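# Place bottles on ledges matching their cap colours

## Task

Set every bottle upright on the wall ledge whose label strip has the same colour as that bottle's cap, so that its entire base rests on that ledge.

## Robot and tools

Robot: two seven-joint arms, left_arm and right_arm, each with a two-finger gripper. They face the same way and mirror each other; left_arm sits on the +y side. The arm names do not tell you which side of a picture an arm shows up on.

Frame: one scene frame for everything. Its origin is on the plane z = 0, below the midpoint between the two arm bases, which are 0.70 m above it. +x is forward (the way the arms face), +z is up, +y is toward left_arm. Positions are in metres and orientations are quaternions written w first. Reported hand positions and orientations can be off by a few centimetres, more at long reach.

Gripper axes: the fingers point along the gripper's +z and close along its y. end_effector_position is the point between the pads when closed, just under 1 cm behind the fingertips. While closing, the tips move about 17 mm further along +z, mostly while the pads are more than 70 mm apart.

Row layout: every tool that moves the arms takes rows of 16 numbers, always covering both arms. The first 8 are left_arm: x, y, z, qw, qx, qy, qz, opening. The last 8 are the same for right_arm. x, y, z is an absolute target for end_effector_position and the quaternion is an absolute target for end_effector_quat_wxyz, both in the scene frame, so each row is a pose, not an offset. opening runs from -1 (closed) to +1 (fully open, 0.145 m). Closing fully from open takes at least about 0.5 s. To keep an arm still, repeat its full pose from the last result before it stopped, plus the opening it should have. To keep an orientation, send the same quaternion every time instead of copying the drifting reported one. A 0 in the opening slot is a real command, so resend the present command to leave a gripper alone.

execute_actions(actions, cameras): actions is a list of actions. Each action is a list of up to 15 rows, one per 1/30 s control step, and a short list holds its last row until 15 steps have passed. Each action lasts 0.5 s. Both arms' actions are refused if either target lies more than 0.6 m from that gripper's current position along any of the gripper's own axes. The whole call is refused if any action is malformed or the first one fails that check. An empty list just returns the state and images. cameras chooses images: omitted, null or ["all"] gives all, [] gives none.

move(target, speed, blend, opening_speed, blocking, cameras): sends each gripper in a straight line from its Hand target to the target pose. target is one 16-number row or a list of up to 15 rows, all sharing 10 s at most. There is no 0.6 m limit here. speed is in m/s, 0.002 to 1.1, default 0.25, with turning capped at twice that in rad/s. Give one value or one per target. blend is a corner radius in metres for passing through intermediate targets; the default 0 stops at each one. opening_speed is how fast the commanded opening changes, in units per second on the -1..1 scale, 0.2 or more. blocking=false returns after about 0.5 s while the move keeps going, and a new move takes over from the running one. Moves do not avoid obstacles or the other arm. Grippers lag, drift and can spike well above speed, especially with a straight arm. Faster moves hit harder, and targets past a contact press harder. A changed opening in the first row is applied at the start. A changed opening in a later row is applied on arrival, after everything has come to rest. The result includes a move: line: done (at rest within 3 mm and 2 degrees), off_target, moving, held, fault, plus limits such as paced (pose clipped) or held (steps withheld). Any arm the line does not name is done. done does not mean there was no contact.

wait(seconds 0-10, cameras): lets time pass while the last commands hold. stop(cameras): brakes a running move. zoom_image(camera cam_high or cam_low, region [x0,y0,x1,y1] pixels, at most 504x504): gives a closer view of the latest image. read_manual(section): licence texts only. finished_scene(scene 1 or 2): ends the scene for good. The goal must still hold without the robot. Scene 1 is practice and can be skipped, but damage in it still counts.

Controller: each step, the commanded orientation is clipped to within 32 degrees of the measured one, and position takes priority over orientation. A single action may fall short, so the arm then goes toward the Hand target in the result. Command the remainder next. Big wrist turns can swing the elbow.

Results: end_effector_position and quaternion per arm, Hand target, Tool commands, and grip_measured (measured opening on the -1..1 scale; the last Joint positions value is that opening in metres). Joint velocities can read "within noise". Joint torques include gravity, carry offsets and noise, and numbers 3 and 4 wrap at ±28 N m. Action calls also list some per-step positions. MOTOR HOT appears at 85 °C. At 100 °C an OVER-TEMPERATURE FAULT stops the arm for 30-60 s or more. Heat comes from holding loads, stretched-out arms or pushing at unreachable poses.

Gripping: to hold something, command an opening clearly below grip_measured; the lower the command, the harder the squeeze, up to about 10 N per pad on objects up to about 11 cm wide. Fast closes squeeze harder.

Cameras: cam_high and cam_low, each 896x504, with calibration given per scene.

Avoid: dropping things, letting go of moving objects, slamming, hard pushes, knocking anything out of the work area (this ends the scene), arm-to-arm hits or presses (including one gripper closing on the other's fingers), and any arm stop or fault. Loose objects may get nudged now and then. Thinking time advances the simulation, so a running move keeps going during it.

Each tool is called after "Emit:" as name(argument=value, ...), one argument or row to a line, values as JSON.

## Session

Emit:
execute_actions(
  actions=[],
)

Scene clock: 0.00 s.
left_arm: end_effector_position=(+0.3554, +0.1334, +0.3763) grip_measured=+1.00 end_effector_quat_wxyz=(-0.040, -0.585, +0.680, -0.440) | right_arm: end_effector_position=(+0.4020, -0.0846, +0.4120) grip_measured=+1.00 end_effector_quat_wxyz=(+0.172, +0.783, +0.024, +0.598)
Joint positions: left_arm=[0.476 0.652 -0.724 1.144 -0.177 -0.294 0.656 0.145] | right_arm=[0.249 -0.096 -0.415 1.14 -0.092 0.203 -0.635 0.145]
Joint velocities: within noise
Joint torques (N m): no reading
Motor temperatures (°C): left_arm=[23 20 24 22 21 24 21] | right_arm=[21 23 24 21 21 21 22]
Hand target: left_arm +0.3554, +0.1334, +0.3763; -0.040, -0.585, +0.680, -0.440 | right_arm +0.4020, -0.0846, +0.4120; +0.172, +0.783, +0.024, +0.598
Tool commands: left_gripper/opening=+1.0 right_gripper/opening=+1.0

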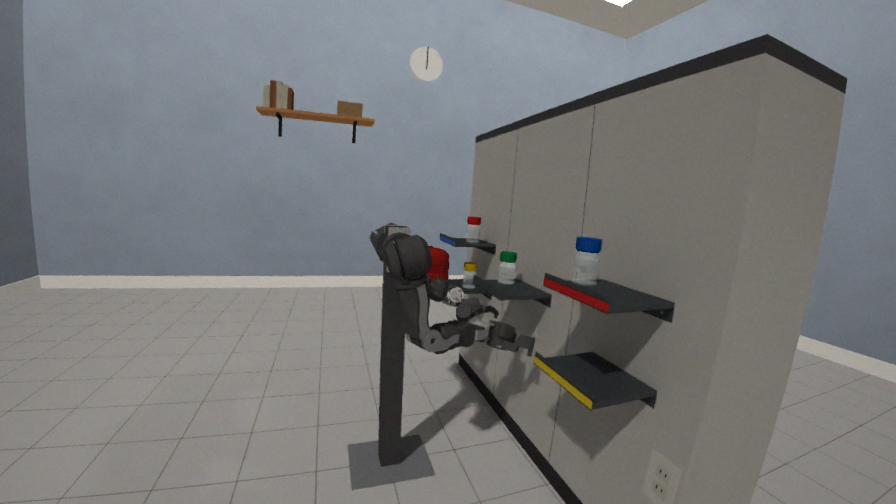

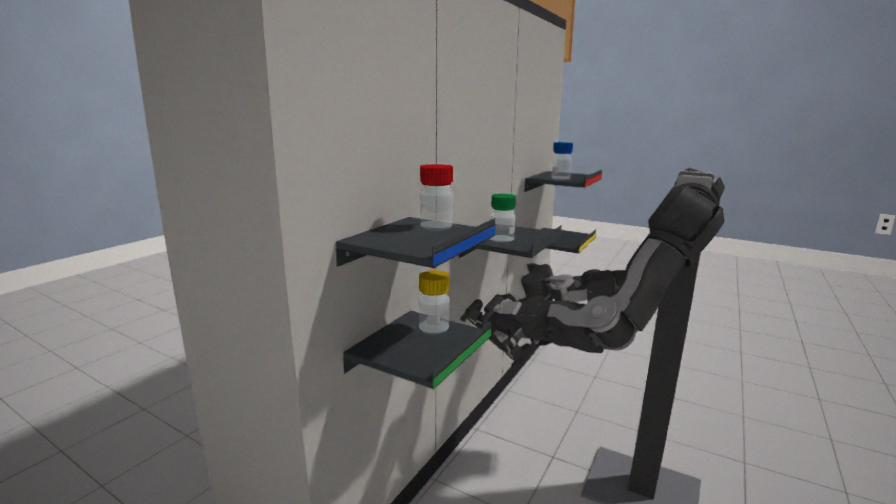

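Emit:
zoom_image(
  camera="cam_high",
  region=[420, 190, 690, 430],
)

Emit:
zoom_image(
  camera="cam_low",
  region=[320, 120, 640, 400],
)

Scaled by 1.867 from the camera's 896x504 image, which has a finer 1280x720 frame.

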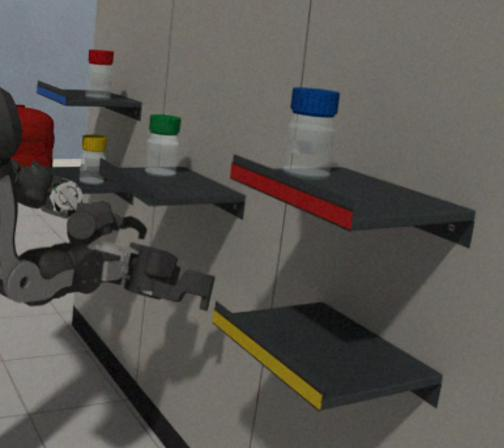

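Scaled by 1.575 from the camera's 896x504 image, which has a finer 1280x720 frame.

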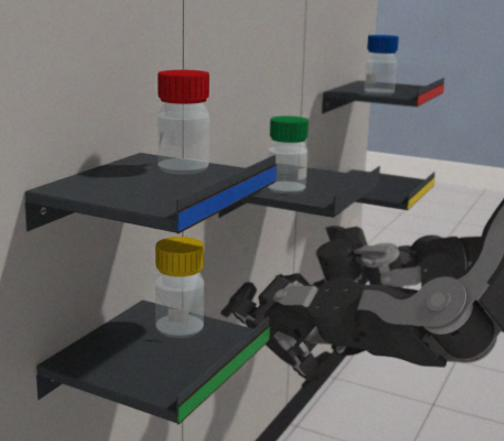

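Emit:
move(
  target=[
    [0.24,0.20,0.42,-0.04,-0.585,0.68,-0.44,1,0.24,-0.20,0.42,0.172,0.783,0.024,0.598,1],
    [0.26,0.14,0.60,0,0.7071,0,0.7071,1,0.24,-0.28,0.55,0,0.7071,0,0.7071,1],
  ],
  speed=0.2,
)

Scene clock: 153.20 s.
left_arm: end_effector_position=(+0.2607, +0.1398, +0.5991) grip_measured=+1.00 end_effector_quat_wxyz=(-0.004, +0.668, +0.003, +0.744) | right_arm: end_effector_position=(+0.2398, -0.2803, +0.5485) grip_measured=+1.00 end_effector_quat_wxyz=(+0.001, +0.709, -0.002, +0.705)
Joint positions: left_arm=[-0.363 0.499 -0.349 2.429 0.253 0.22 -0.619 0.145] | right_arm=[-0.974 0.781 0.432 2.145 0.825 -0.273 -0.143 0.145]
Joint velocities: within noise
Joint torques (N m): left_arm=[1.62 0.94 0.1 5.39 -0.2 -0.44 -0.02] | right_arm=[-0.28 3.31 3.49 3.03 0.09 -0.55 0.18]
Motor temperatures (°C): left_arm=[27 21 25 23 22 24 21] | right_arm=[23 23 23 23 21 21 21]
Hand target: left_arm +0.2604, +0.1399, +0.5994; -0.005, +0.668, +0.005, +0.744 | right_arm +0.2400, -0.2799, +0.5501; +0.000, +0.707, +0.000, +0.707
Off the commanded pose: left_arm 0.001 m, 6 deg | right_arm 0.002 m, 0 deg.
joint sent to its limit (left arm) — joint 4 (elbow), upper limit, where the elbow is as bent as it goes. The joint targets are off in orientation, not in position.
move: off_target (left_arm)

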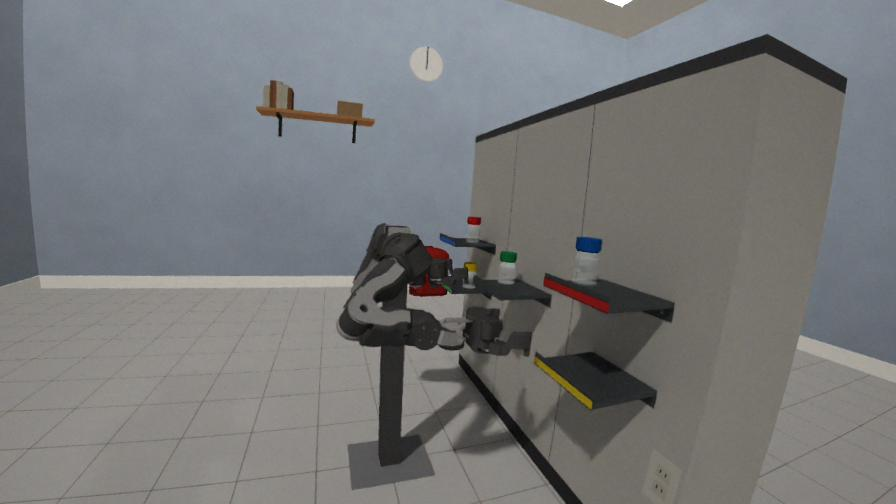

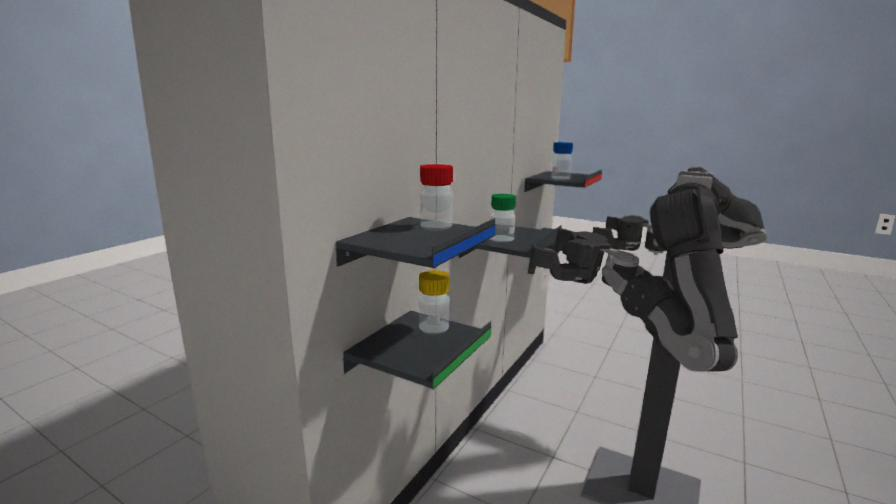

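Emit:
move(
  target=[0.31,0.047,0.62,0.0923,0.701,-0.0923,0.701,1,0.24,-0.28,0.55,0,0.7071,0,0.7071,1],
  speed=0.15,
)

Emit:
zoom_image(
  camera="cam_high",
  region=[400, 200, 580, 350],
)

Emit:
zoom_image(
  camera="cam_low",
  region=[460, 160, 640, 310],
)

Scene clock: 164.40 s.
left_arm: end_effector_position=(+0.3098, +0.0482, +0.6223) grip_measured=+1.00 end_effector_quat_wxyz=(+0.092, +0.698, -0.089, +0.704) | right_arm: end_effector_position=(+0.2398, -0.2803, +0.5485) grip_measured=+1.00 end_effector_quat_wxyz=(+0.001, +0.709, -0.002, +0.705)
Joint positions: left_arm=[0.171 0.282 -0.578 2.284 0.417 0.652 -0.564 0.145] | right_arm=[-0.974 0.781 0.432 2.145 0.825 -0.273 -0.143 0.145]
Joint velocities: within noise
Joint torques (N m): left_arm=[4.29 -0.07 0.09 3.28 -0.04 -0.47 0.16] | right_arm=[-0.33 3.07 3.4 3.03 0.09 -0.55 0.21]
Motor temperatures (°C): left_arm=[26 21 25 24 22 24 21] | right_arm=[22 23 24 22 21 21 21]
Hand target: left_arm +0.3100, +0.0470, +0.6199; +0.092, +0.701, -0.092, +0.701 | right_arm +0.2400, -0.2799, +0.5501; +0.000, +0.707, +0.000, +0.707
Off the commanded pose: left_arm 0.003 m, 1 deg | right_arm 0.002 m, 0 deg.
move: done

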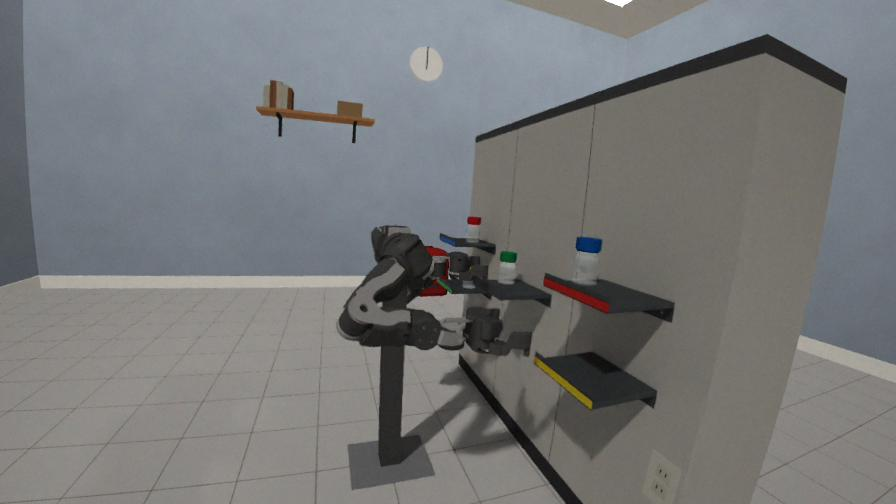

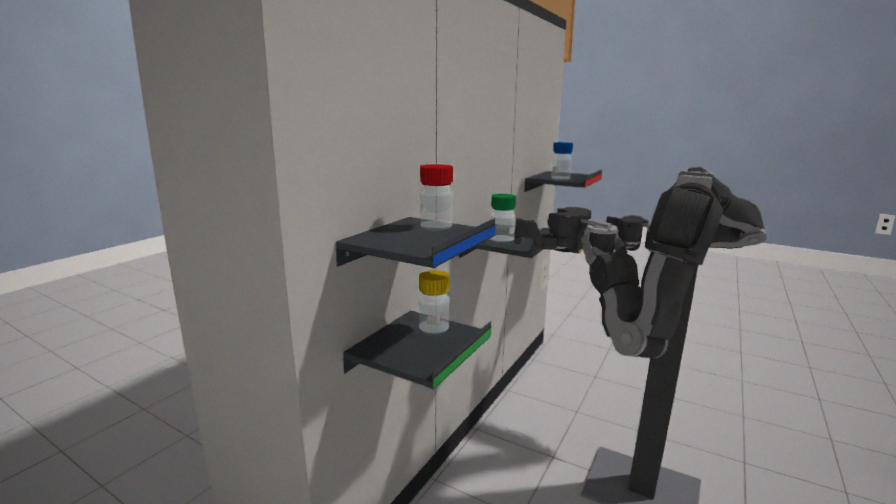

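Scaled by 2.800 from the camera's 896x504 image, which has a finer 1280x720 frame.

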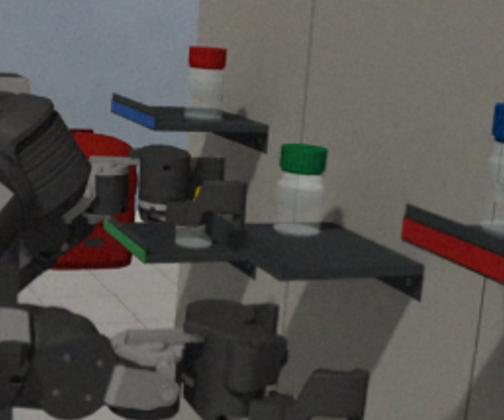

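Scaled by 2.800 from the camera's 896x504 image, which has a finer 1280x720 frame.

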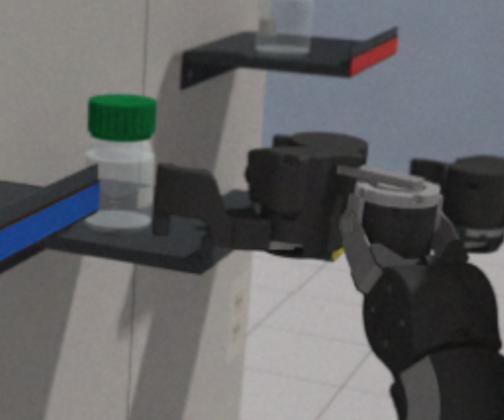

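Emit:
move(
  target=[0.40,0.022,0.627,0.0923,0.701,-0.0923,0.701,1,0.24,-0.28,0.55,0,0.7071,0,0.7071,1],
  speed=0.12,
)

Emit:
zoom_image(
  camera="cam_high",
  region=[400, 200, 580, 350],
)

Emit:
zoom_image(
  camera="cam_low",
  region=[460, 160, 640, 310],
)

Scene clock: 196.03 s.
left_arm: end_effector_position=(+0.4004, +0.0237, +0.6287) grip_measured=+1.00 end_effector_quat_wxyz=(+0.089, +0.700, -0.090, +0.703) | right_arm: end_effector_position=(+0.2398, -0.2803, +0.5485) grip_measured=+1.00 end_effector_quat_wxyz=(+0.001, +0.709, -0.002, +0.705)
Joint positions: left_arm=[0.526 0.147 -0.579 1.824 0.472 0.585 -0.483 0.145] | right_arm=[-0.974 0.781 0.432 2.145 0.825 -0.273 -0.143 0.145]
Joint velocities: within noise
Joint torques (N m): left_arm=[7.19 -0.94 0.46 3.77 -0.04 -0.66 0.23] | right_arm=[-0.17 3.18 3.49 2.91 0.11 -0.57 0.17]
Motor temperatures (°C): left_arm=[25 21 24 23 21 24 21] | right_arm=[21 23 24 22 20 21 21]
Hand target: left_arm +0.4000, +0.0220, +0.6270; +0.092, +0.701, -0.092, +0.701 | right_arm +0.2400, -0.2799, +0.5501; +0.000, +0.707, +0.000, +0.707
Off the commanded pose: left_arm 0.002 m, 1 deg | right_arm 0.002 m, 0 deg.
move: done

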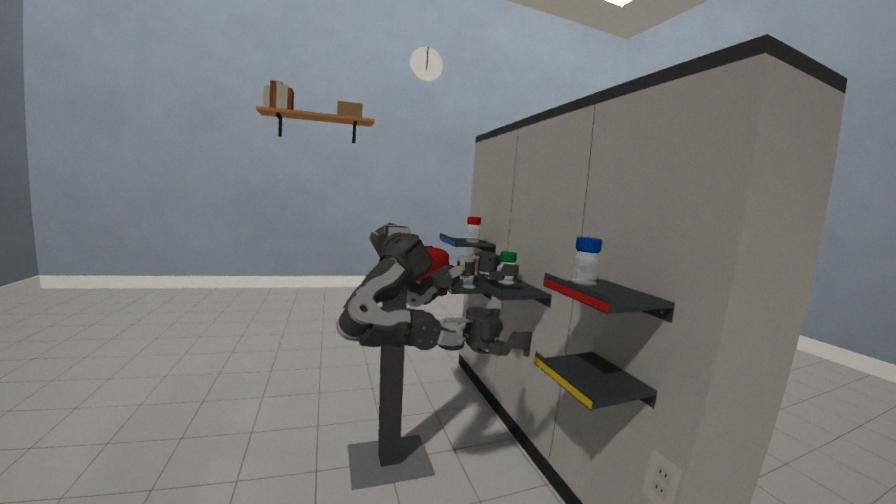

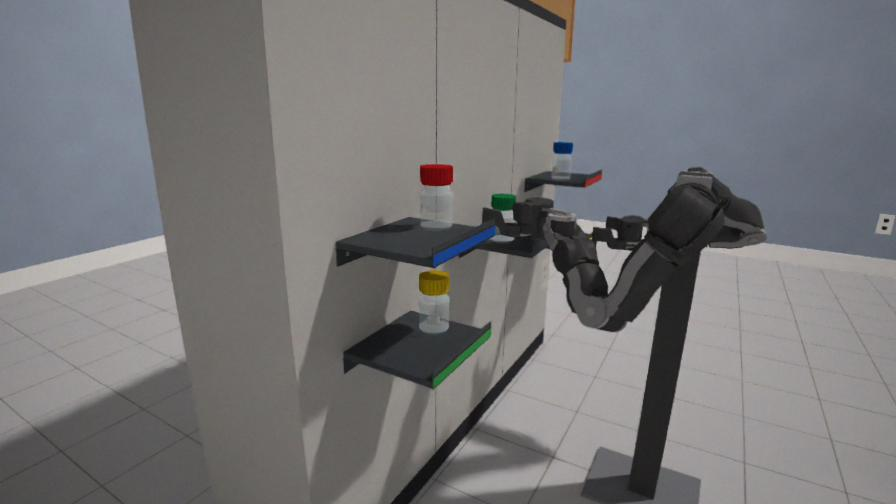

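Scaled by 2.800 from the camera's 896x504 image, which has a finer 1280x720 frame.

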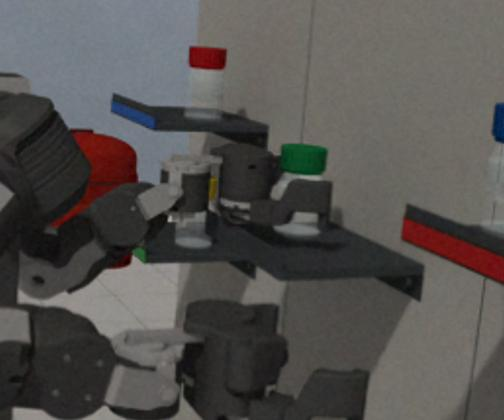

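Scaled by 2.800 from the camera's 896x504 image, which has a finer 1280x720 frame.

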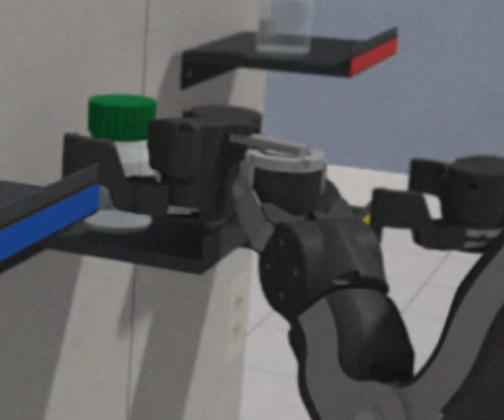

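Emit:
move(
  target=[0.40,0.022,0.627,0.0923,0.701,-0.0923,0.701,-0.5,0.24,-0.28,0.55,0,0.7071,0,0.7071,1],
  opening_speed=1.0,
)

Emit:
zoom_image(
  camera="cam_high",
  region=[400, 200, 580, 350],
)

Emit:
zoom_image(
  camera="cam_low",
  region=[460, 160, 640, 310],
)

Scene clock: 203.67 s.
left_arm: end_effector_position=(+0.4002, +0.0234, +0.6287) grip_measured=-0.50 end_effector_quat_wxyz=(+0.090, +0.700, -0.090, +0.703) | right_arm: end_effector_position=(+0.2398, -0.2803, +0.5485) grip_measured=+1.00 end_effector_quat_wxyz=(+0.001, +0.709, -0.002, +0.705)
Joint positions: left_arm=[0.526 0.148 -0.579 1.824 0.474 0.583 -0.483 0.038] | right_arm=[-0.974 0.781 0.432 2.145 0.825 -0.273 -0.143 0.145]
Joint velocities: within noise
Joint torques (N m): left_arm=[7.32 -0.86 0.54 3.79 -0.03 -0.64 0.2] | right_arm=[-0.22 3.23 3.45 2.92 0.11 -0.54 0.17]
Motor temperatures (°C): left_arm=[26 21 24 23 21 24 21] | right_arm=[21 23 24 22 20 21 21]
Hand target: left_arm +0.4000, +0.0221, +0.6270; +0.092, +0.701, -0.092, +0.701 | right_arm +0.2400, -0.2799, +0.5501; +0.000, +0.707, +0.000, +0.707
Off the commanded pose: left_arm 0.002 m, 0 deg | right_arm 0.002 m, 0 deg.
move: done

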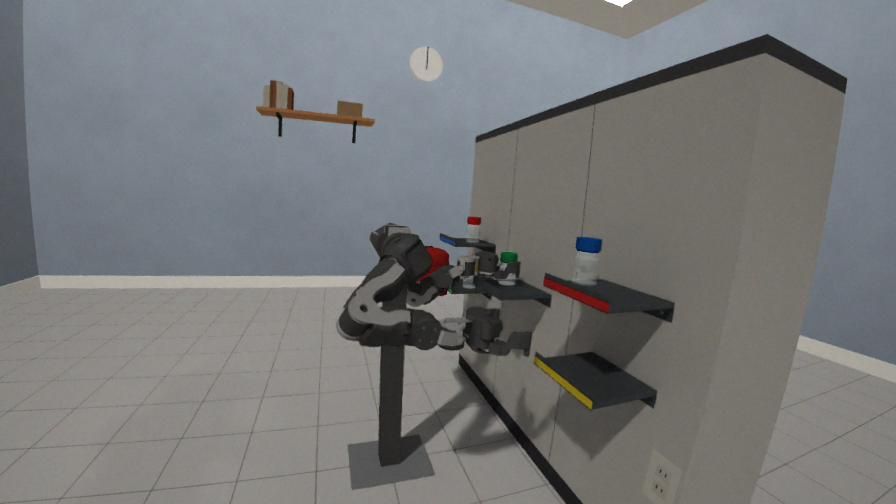

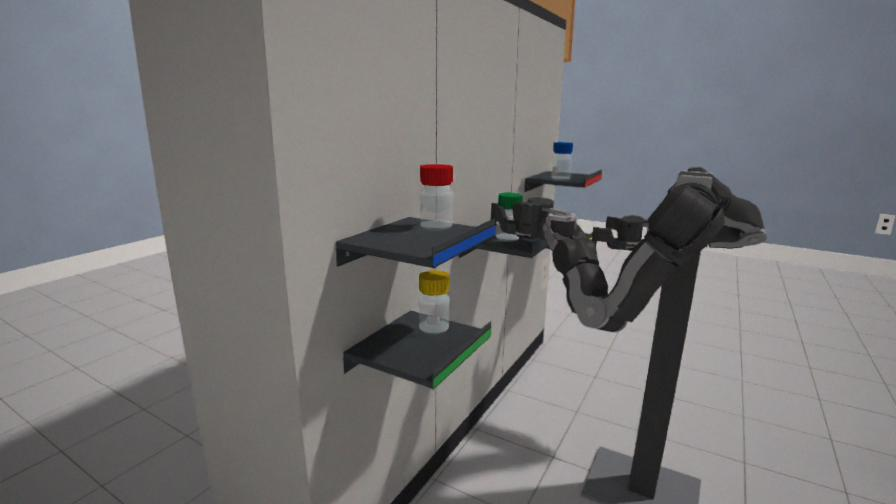

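Scaled by 2.800 from the camera's 896x504 image, which has a finer 1280x720 frame.

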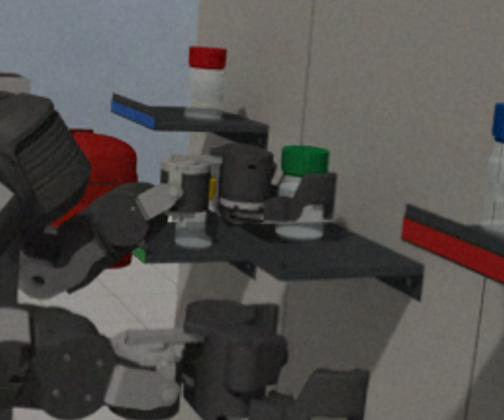

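Scaled by 2.800 from the camera's 896x504 image, which has a finer 1280x720 frame.

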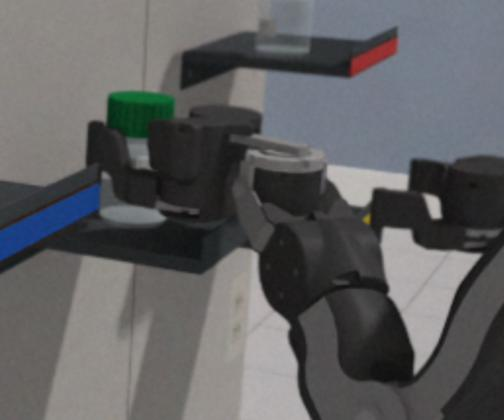

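Emit:
move(
  target=[0.40,0.022,0.627,0.0923,0.701,-0.0923,0.701,-1,0.24,-0.28,0.55,0,0.7071,0,0.7071,1],
  opening_speed=1.0,
)

Emit:
zoom_image(
  camera="cam_low",
  region=[460, 160, 640, 310],
)

Scene clock: 214.77 s.
left_arm: end_effector_position=(+0.4002, +0.0232, +0.6286) grip_measured=-0.53 end_effector_quat_wxyz=(+0.091, +0.700, -0.090, +0.703) | right_arm: end_effector_position=(+0.2398, -0.2803, +0.5485) grip_measured=+1.00 end_effector_quat_wxyz=(+0.001, +0.709, -0.002, +0.705)
Joint positions: left_arm=[0.526 0.148 -0.58 1.824 0.474 0.583 -0.483 0.036] | right_arm=[-0.974 0.781 0.432 2.145 0.825 -0.273 -0.143 0.145]
Joint velocities: within noise
Joint torques (N m): left_arm=[7.32 -0.86 0.54 3.78 -0.04 -0.64 0.2] | right_arm=[-0.12 3.28 3.47 2.99 0.14 -0.56 0.17]
Motor temperatures (°C): left_arm=[27 21 24 23 21 24 21] | right_arm=[21 23 24 22 20 21 21]
Hand target: left_arm +0.4000, +0.0219, +0.6270; +0.092, +0.701, -0.092, +0.701 | right_arm +0.2400, -0.2799, +0.5501; +0.000, +0.707, +0.000, +0.707
Off the commanded pose: left_arm 0.002 m, 0 deg | right_arm 0.002 m, 0 deg.
move: done

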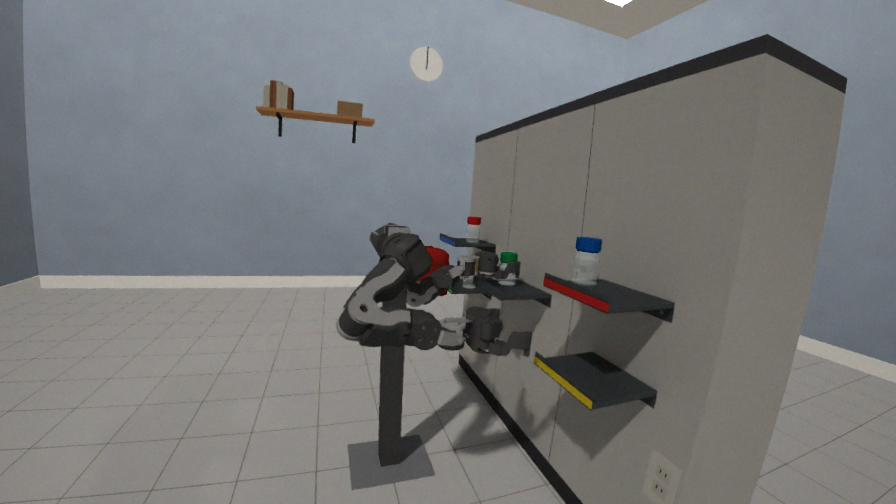

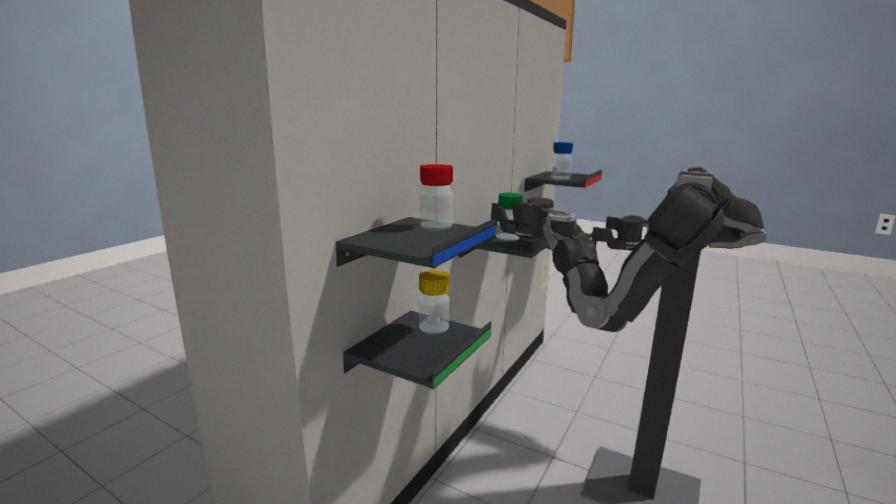

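Scaled by 2.800 from the camera's 896x504 image, which has a finer 1280x720 frame.

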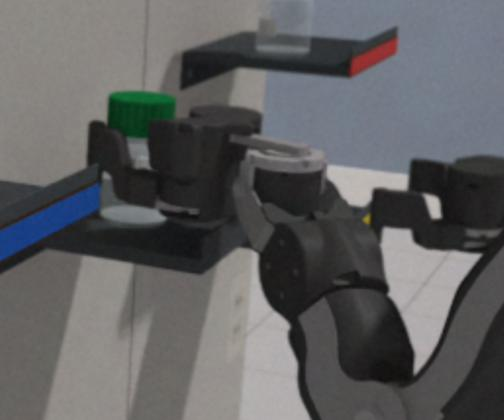

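Emit:
move(
  target=[0.40,0.022,0.665,0.0923,0.701,-0.0923,0.701,-1,0.24,-0.28,0.55,0,0.7071,0,0.7071,1],
  speed=0.1,
)

Emit:
zoom_image(
  camera="cam_high",
  region=[400, 200, 580, 350],
)

Emit:
zoom_image(
  camera="cam_low",
  region=[460, 160, 640, 310],
)

Scene clock: 227.93 s.
left_arm: end_effector_position=(+0.4000, +0.0209, +0.6635) grip_measured=-0.53 end_effector_quat_wxyz=(+0.093, +0.703, -0.096, +0.699) | right_arm: end_effector_position=(+0.2398, -0.2803, +0.5485) grip_measured=+1.00 end_effector_quat_wxyz=(+0.001, +0.709, -0.002, +0.705)
Joint positions: left_arm=[0.622 0.095 -0.532 1.861 0.513 0.749 -0.498 0.036] | right_arm=[-0.974 0.781 0.432 2.145 0.825 -0.273 -0.143 0.145]
Joint velocities: within noise
Joint torques (N m): left_arm=[7.77 -1.49 1.42 4.29 -0.11 -0.71 -0.04] | right_arm=[-0.12 3.1 3.43 3.06 0.11 -0.55 0.22]
Motor temperatures (°C): left_arm=[27 21 24 23 21 25 21] | right_arm=[21 23 24 22 20 21 21]
Hand target: left_arm +0.4000, +0.0220, +0.6650; +0.092, +0.701, -0.092, +0.701 | right_arm +0.2400, -0.2799, +0.5501; +0.000, +0.707, +0.000, +0.707
Off the commanded pose: left_arm 0.002 m, 1 deg | right_arm 0.002 m, 0 deg.
move: done

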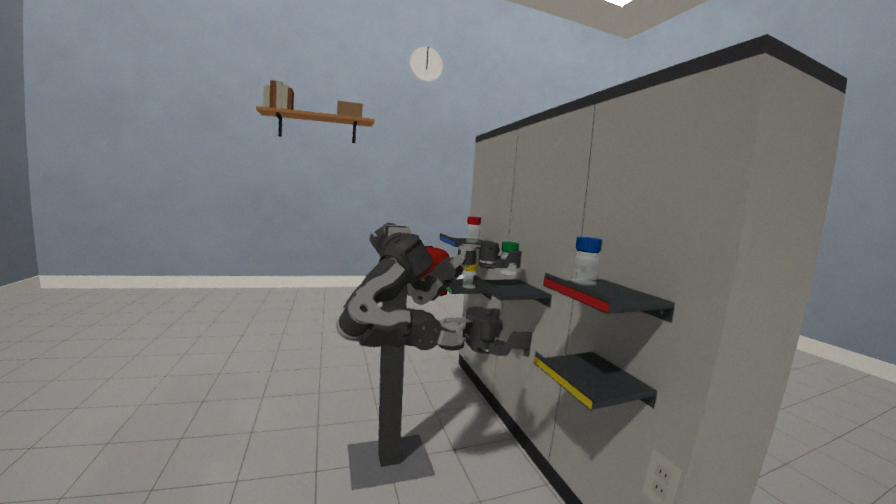

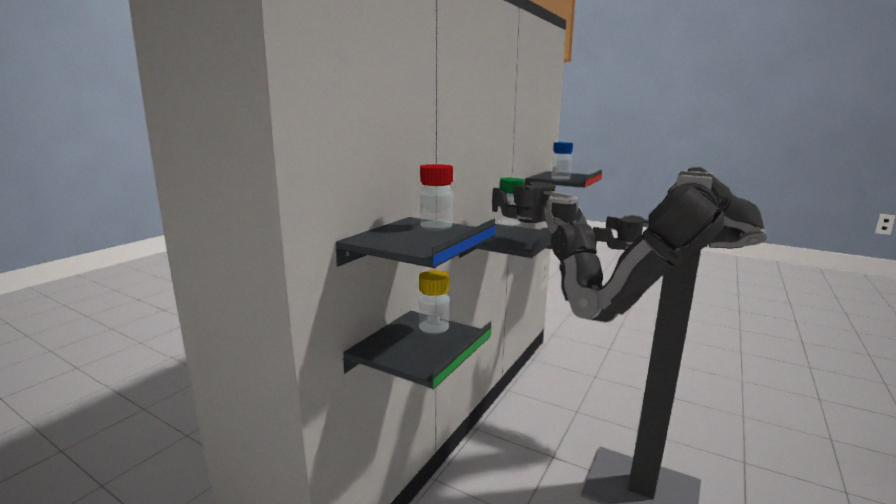

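Scaled by 2.800 from the camera's 896x504 image, which has a finer 1280x720 frame.

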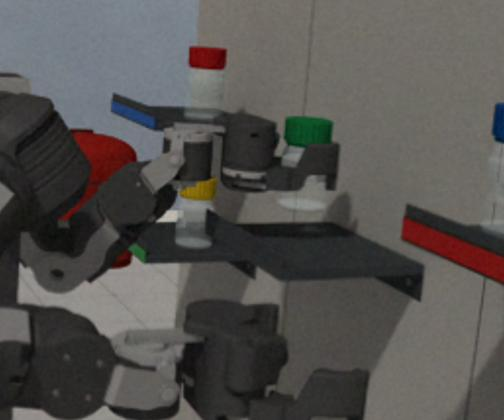

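Scaled by 2.800 from the camera's 896x504 image, which has a finer 1280x720 frame.

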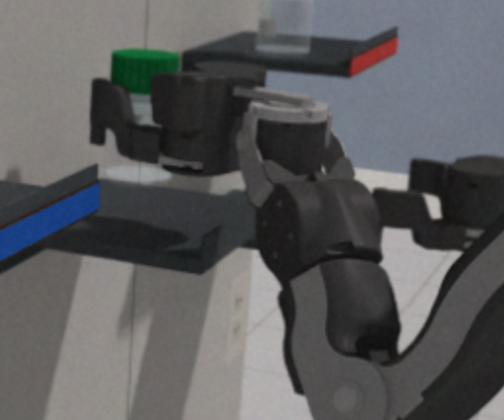

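Emit:
move(
  target=[
    [0.40,0.042,0.660,0.0923,0.701,-0.0923,0.701,-1,0.24,-0.28,0.55,0,0.7071,0,0.7071,1],
    [0.40,0.042,0.630,0.0923,0.701,-0.0923,0.701,-1,0.24,-0.28,0.55,0,0.7071,0,0.7071,1],
  ],
  speed=0.08,
)

Emit:
zoom_image(
  camera="cam_high",
  region=[400, 200, 580, 350],
)

Emit:
zoom_image(
  camera="cam_low",
  region=[460, 160, 640, 310],
)

Scene clock: 279.60 s.
left_arm: end_effector_position=(+0.3998, +0.0426, +0.6293) grip_measured=-0.53 end_effector_quat_wxyz=(+0.091, +0.704, -0.091, +0.699) | right_arm: end_effector_position=(+0.2398, -0.2803, +0.5485) grip_measured=+1.00 end_effector_quat_wxyz=(+0.001, +0.709, -0.002, +0.705)
Joint positions: left_arm=[0.512 0.212 -0.53 1.863 0.517 0.602 -0.446 0.035] | right_arm=[-0.974 0.781 0.432 2.145 0.825 -0.273 -0.143 0.145]
Joint velocities: within noise
Joint torques (N m): left_arm=[7.82 -0.17 0.7 3.63 -0.15 -0.89 0.22] | right_arm=[-0.33 3.15 3.45 3.04 0.12 -0.54 0.17]
Motor temperatures (°C): left_arm=[28 21 24 24 21 25 21] | right_arm=[21 23 24 21 20 21 21]
Hand target: left_arm +0.4000, +0.0421, +0.6300; +0.092, +0.701, -0.092, +0.701 | right_arm +0.2400, -0.2799, +0.5501; +0.000, +0.707, +0.000, +0.707
Off the commanded pose: left_arm 0.001 m, 0 deg | right_arm 0.002 m, 0 deg.
move: done

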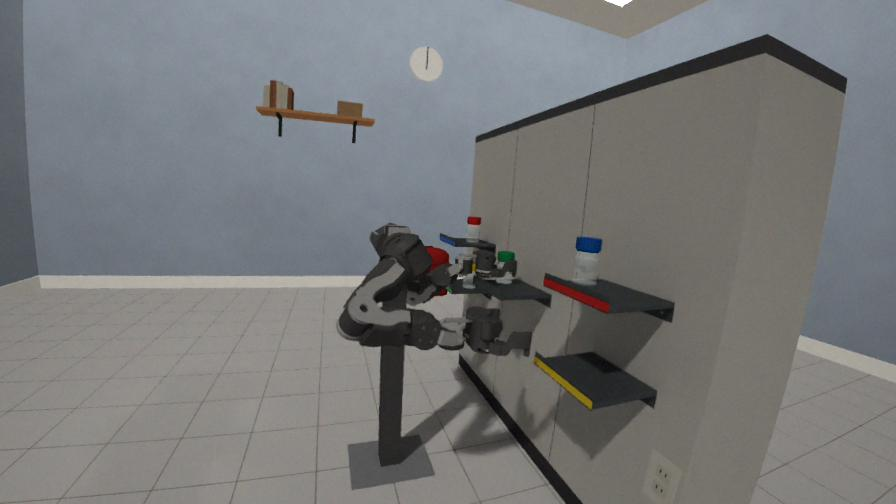

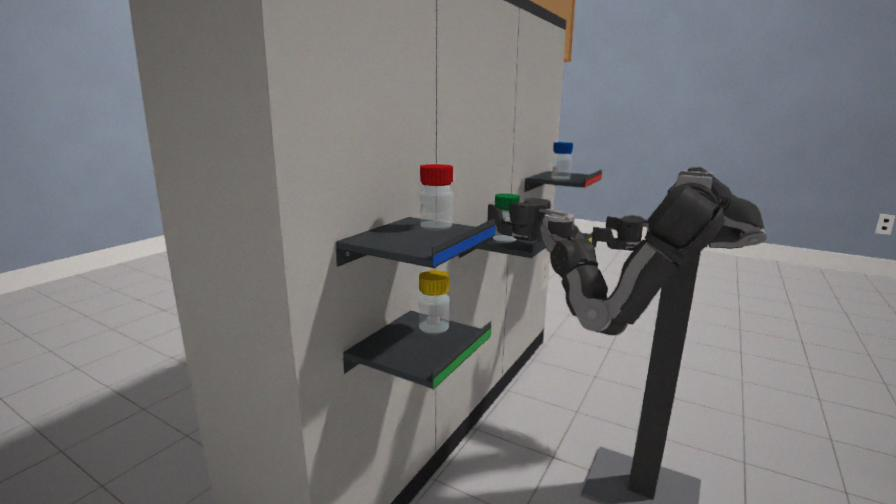

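Scaled by 2.800 from the camera's 896x504 image, which has a finer 1280x720 frame.

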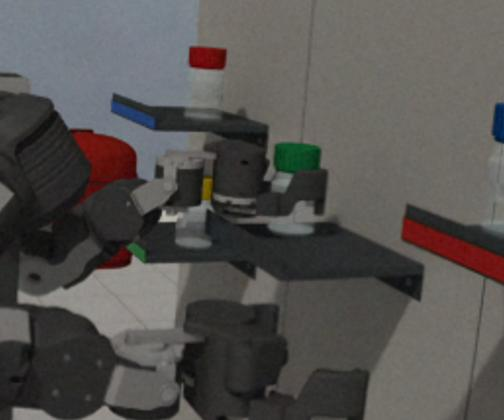

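Scaled by 2.800 from the camera's 896x504 image, which has a finer 1280x720 frame.

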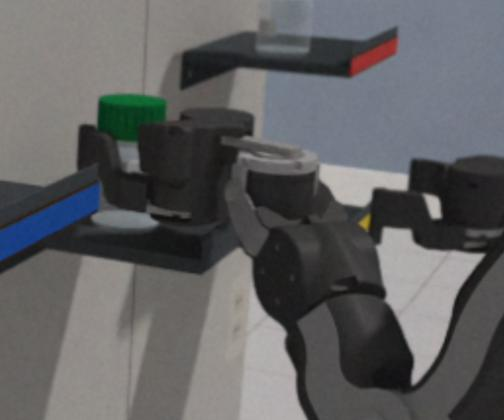

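Emit:
move(
  target=[
    [0.40,0.042,0.627,0.0923,0.701,-0.0923,0.701,-1,0.24,-0.28,0.55,0,0.7071,0,0.7071,1],
    [0.40,0.042,0.627,0.0923,0.701,-0.0923,0.701,0.4,0.24,-0.28,0.55,0,0.7071,0,0.7071,1],
    [0.31,0.066,0.632,0.0923,0.701,-0.0923,0.701,0.4,0.24,-0.28,0.55,0,0.7071,0,0.7071,1],
  ],
  speed=0.1,
  opening_speed=1.5,
)

Emit:
zoom_image(
  camera="cam_high",
  region=[400, 200, 580, 350],
)

Emit:
zoom_image(
  camera="cam_low",
  region=[460, 160, 640, 310],
)

Scene clock: 299.00 s.
left_arm: end_effector_position=(+0.3094, +0.0645, +0.6324) grip_measured=+0.40 end_effector_quat_wxyz=(+0.096, +0.700, -0.094, +0.701) | right_arm: end_effector_position=(+0.2398, -0.2803, +0.5485) grip_measured=+1.00 end_effector_quat_wxyz=(+0.001, +0.709, -0.002, +0.705)
Joint positions: left_arm=[0.18 0.337 -0.486 2.334 0.509 0.701 -0.53 0.105] | right_arm=[-0.974 0.781 0.432 2.145 0.825 -0.273 -0.143 0.145]
Joint velocities: within noise
Joint torques (N m): left_arm=[4.36 0.17 1.05 3.78 -0.12 -0.5 -0.04] | right_arm=[-0.25 3.26 3.41 3.08 0.1 -0.56 0.19]
Motor temperatures (°C): left_arm=[28 21 24 23 21 25 21] | right_arm=[21 23 24 21 20 21 21]
Hand target: left_arm +0.3100, +0.0660, +0.6320; +0.092, +0.701, -0.092, +0.701 | right_arm +0.2400, -0.2799, +0.5501; +0.000, +0.707, +0.000, +0.707
Off the commanded pose: left_arm 0.002 m, 0 deg | right_arm 0.002 m, 0 deg.
move: done

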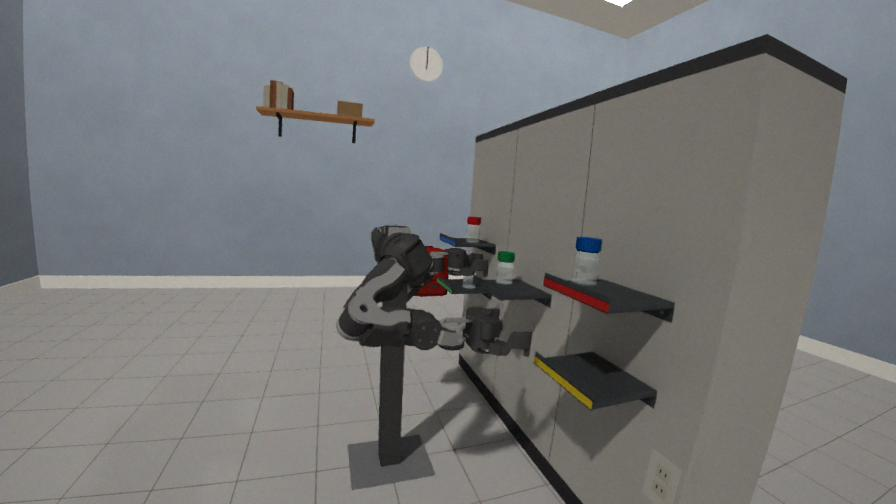

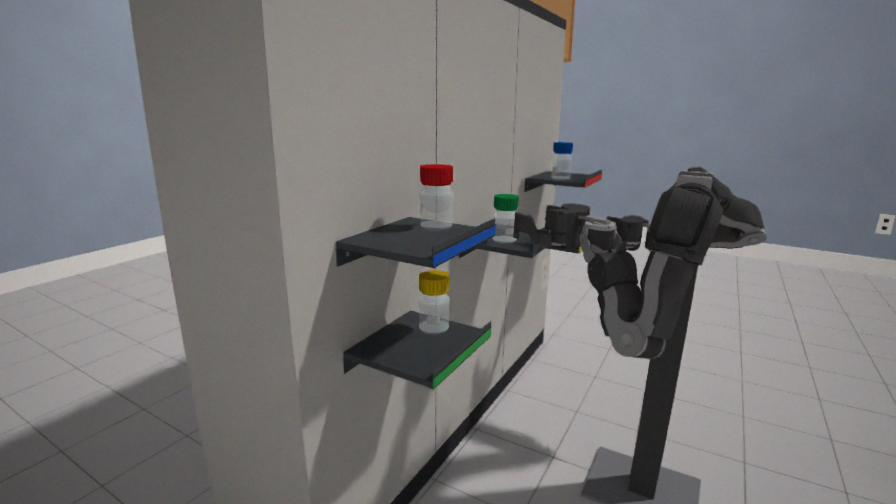

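Scaled by 2.800 from the camera's 896x504 image, which has a finer 1280x720 frame.

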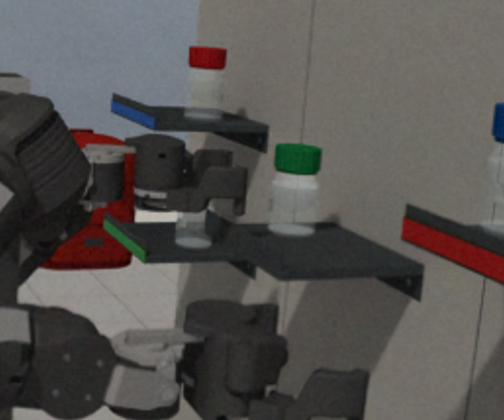

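Scaled by 2.800 from the camera's 896x504 image, which has a finer 1280x720 frame.

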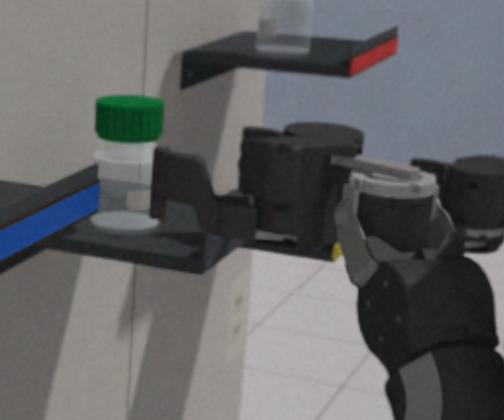

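Emit:
move(
  target=[
    [0.285,0.349,0.53,0,0.7071,0,0.7071,0.6,0.24,-0.28,0.55,0,0.7071,0,0.7071,1],
    [0.407,0.349,0.528,0,0.7071,0,0.7071,0.6,0.24,-0.28,0.55,0,0.7071,0,0.7071,1],
  ],
  speed=[0.2,0.12],
)

Emit:
zoom_image(
  camera="cam_high",
  region=[400, 200, 580, 350],
)

Emit:
zoom_image(
  camera="cam_low",
  region=[360, 220, 540, 370],
)

Scene clock: 364.90 s.
left_arm: end_effector_position=(+0.4071, +0.3500, +0.5308) grip_measured=+0.60 end_effector_quat_wxyz=(-0.002, +0.705, +0.000, +0.709) | right_arm: end_effector_position=(+0.2398, -0.2803, +0.5485) grip_measured=+1.00 end_effector_quat_wxyz=(+0.001, +0.709, -0.002, +0.705)
Joint positions: left_arm=[0.206 0.749 -0.008 1.243 0.732 -0.049 0.214 0.119] | right_arm=[-0.974 0.781 0.432 2.145 0.825 -0.273 -0.143 0.145]
Joint velocities: within noise
Joint torques (N m): left_arm=[6.37 5.31 1.5 3.45 0.25 -0.58 0.12] | right_arm=[-0.22 3.18 3.43 2.97 0.1 -0.56 0.19]
Motor temperatures (°C): left_arm=[26 21 24 23 21 25 21] | right_arm=[21 23 24 21 20 21 21]
Hand target: left_arm +0.4070, +0.3491, +0.5281; +0.000, +0.707, +0.000, +0.707 | right_arm +0.2400, -0.2799, +0.5501; +0.000, +0.707, +0.000, +0.707
Off the commanded pose: left_arm 0.003 m, 0 deg | right_arm 0.002 m, 0 deg.
move: done

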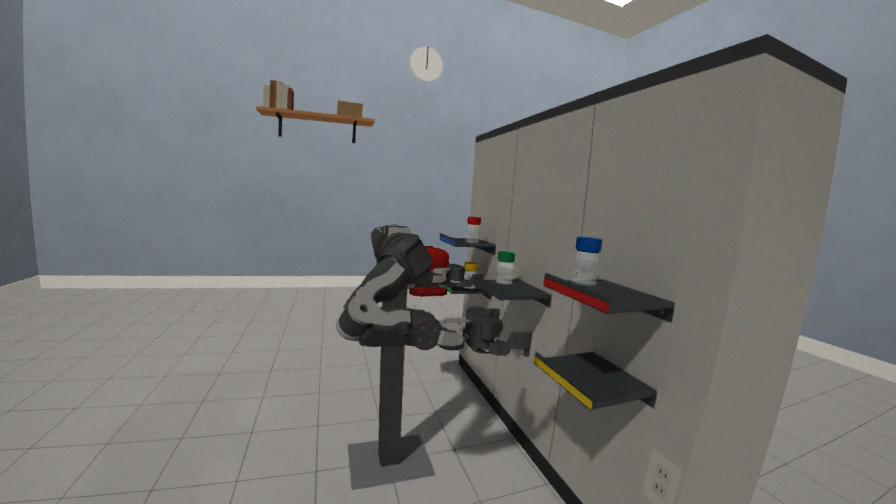

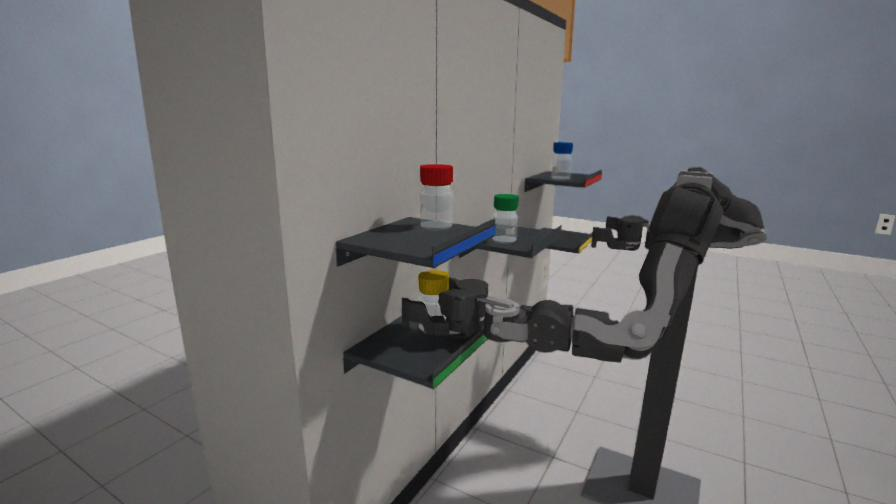

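Scaled by 2.800 from the camera's 896x504 image, which has a finer 1280x720 frame.

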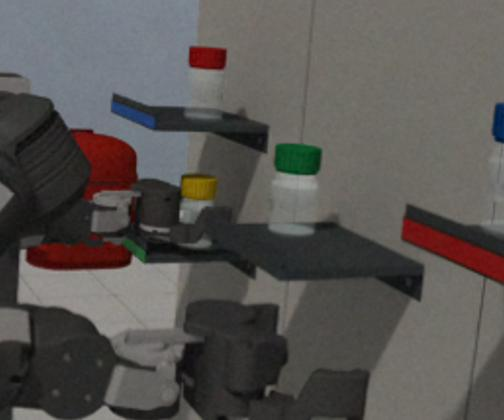

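Scaled by 2.800 from the camera's 896x504 image, which has a finer 1280x720 frame.

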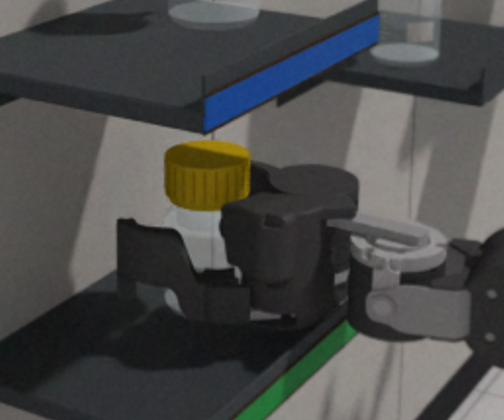

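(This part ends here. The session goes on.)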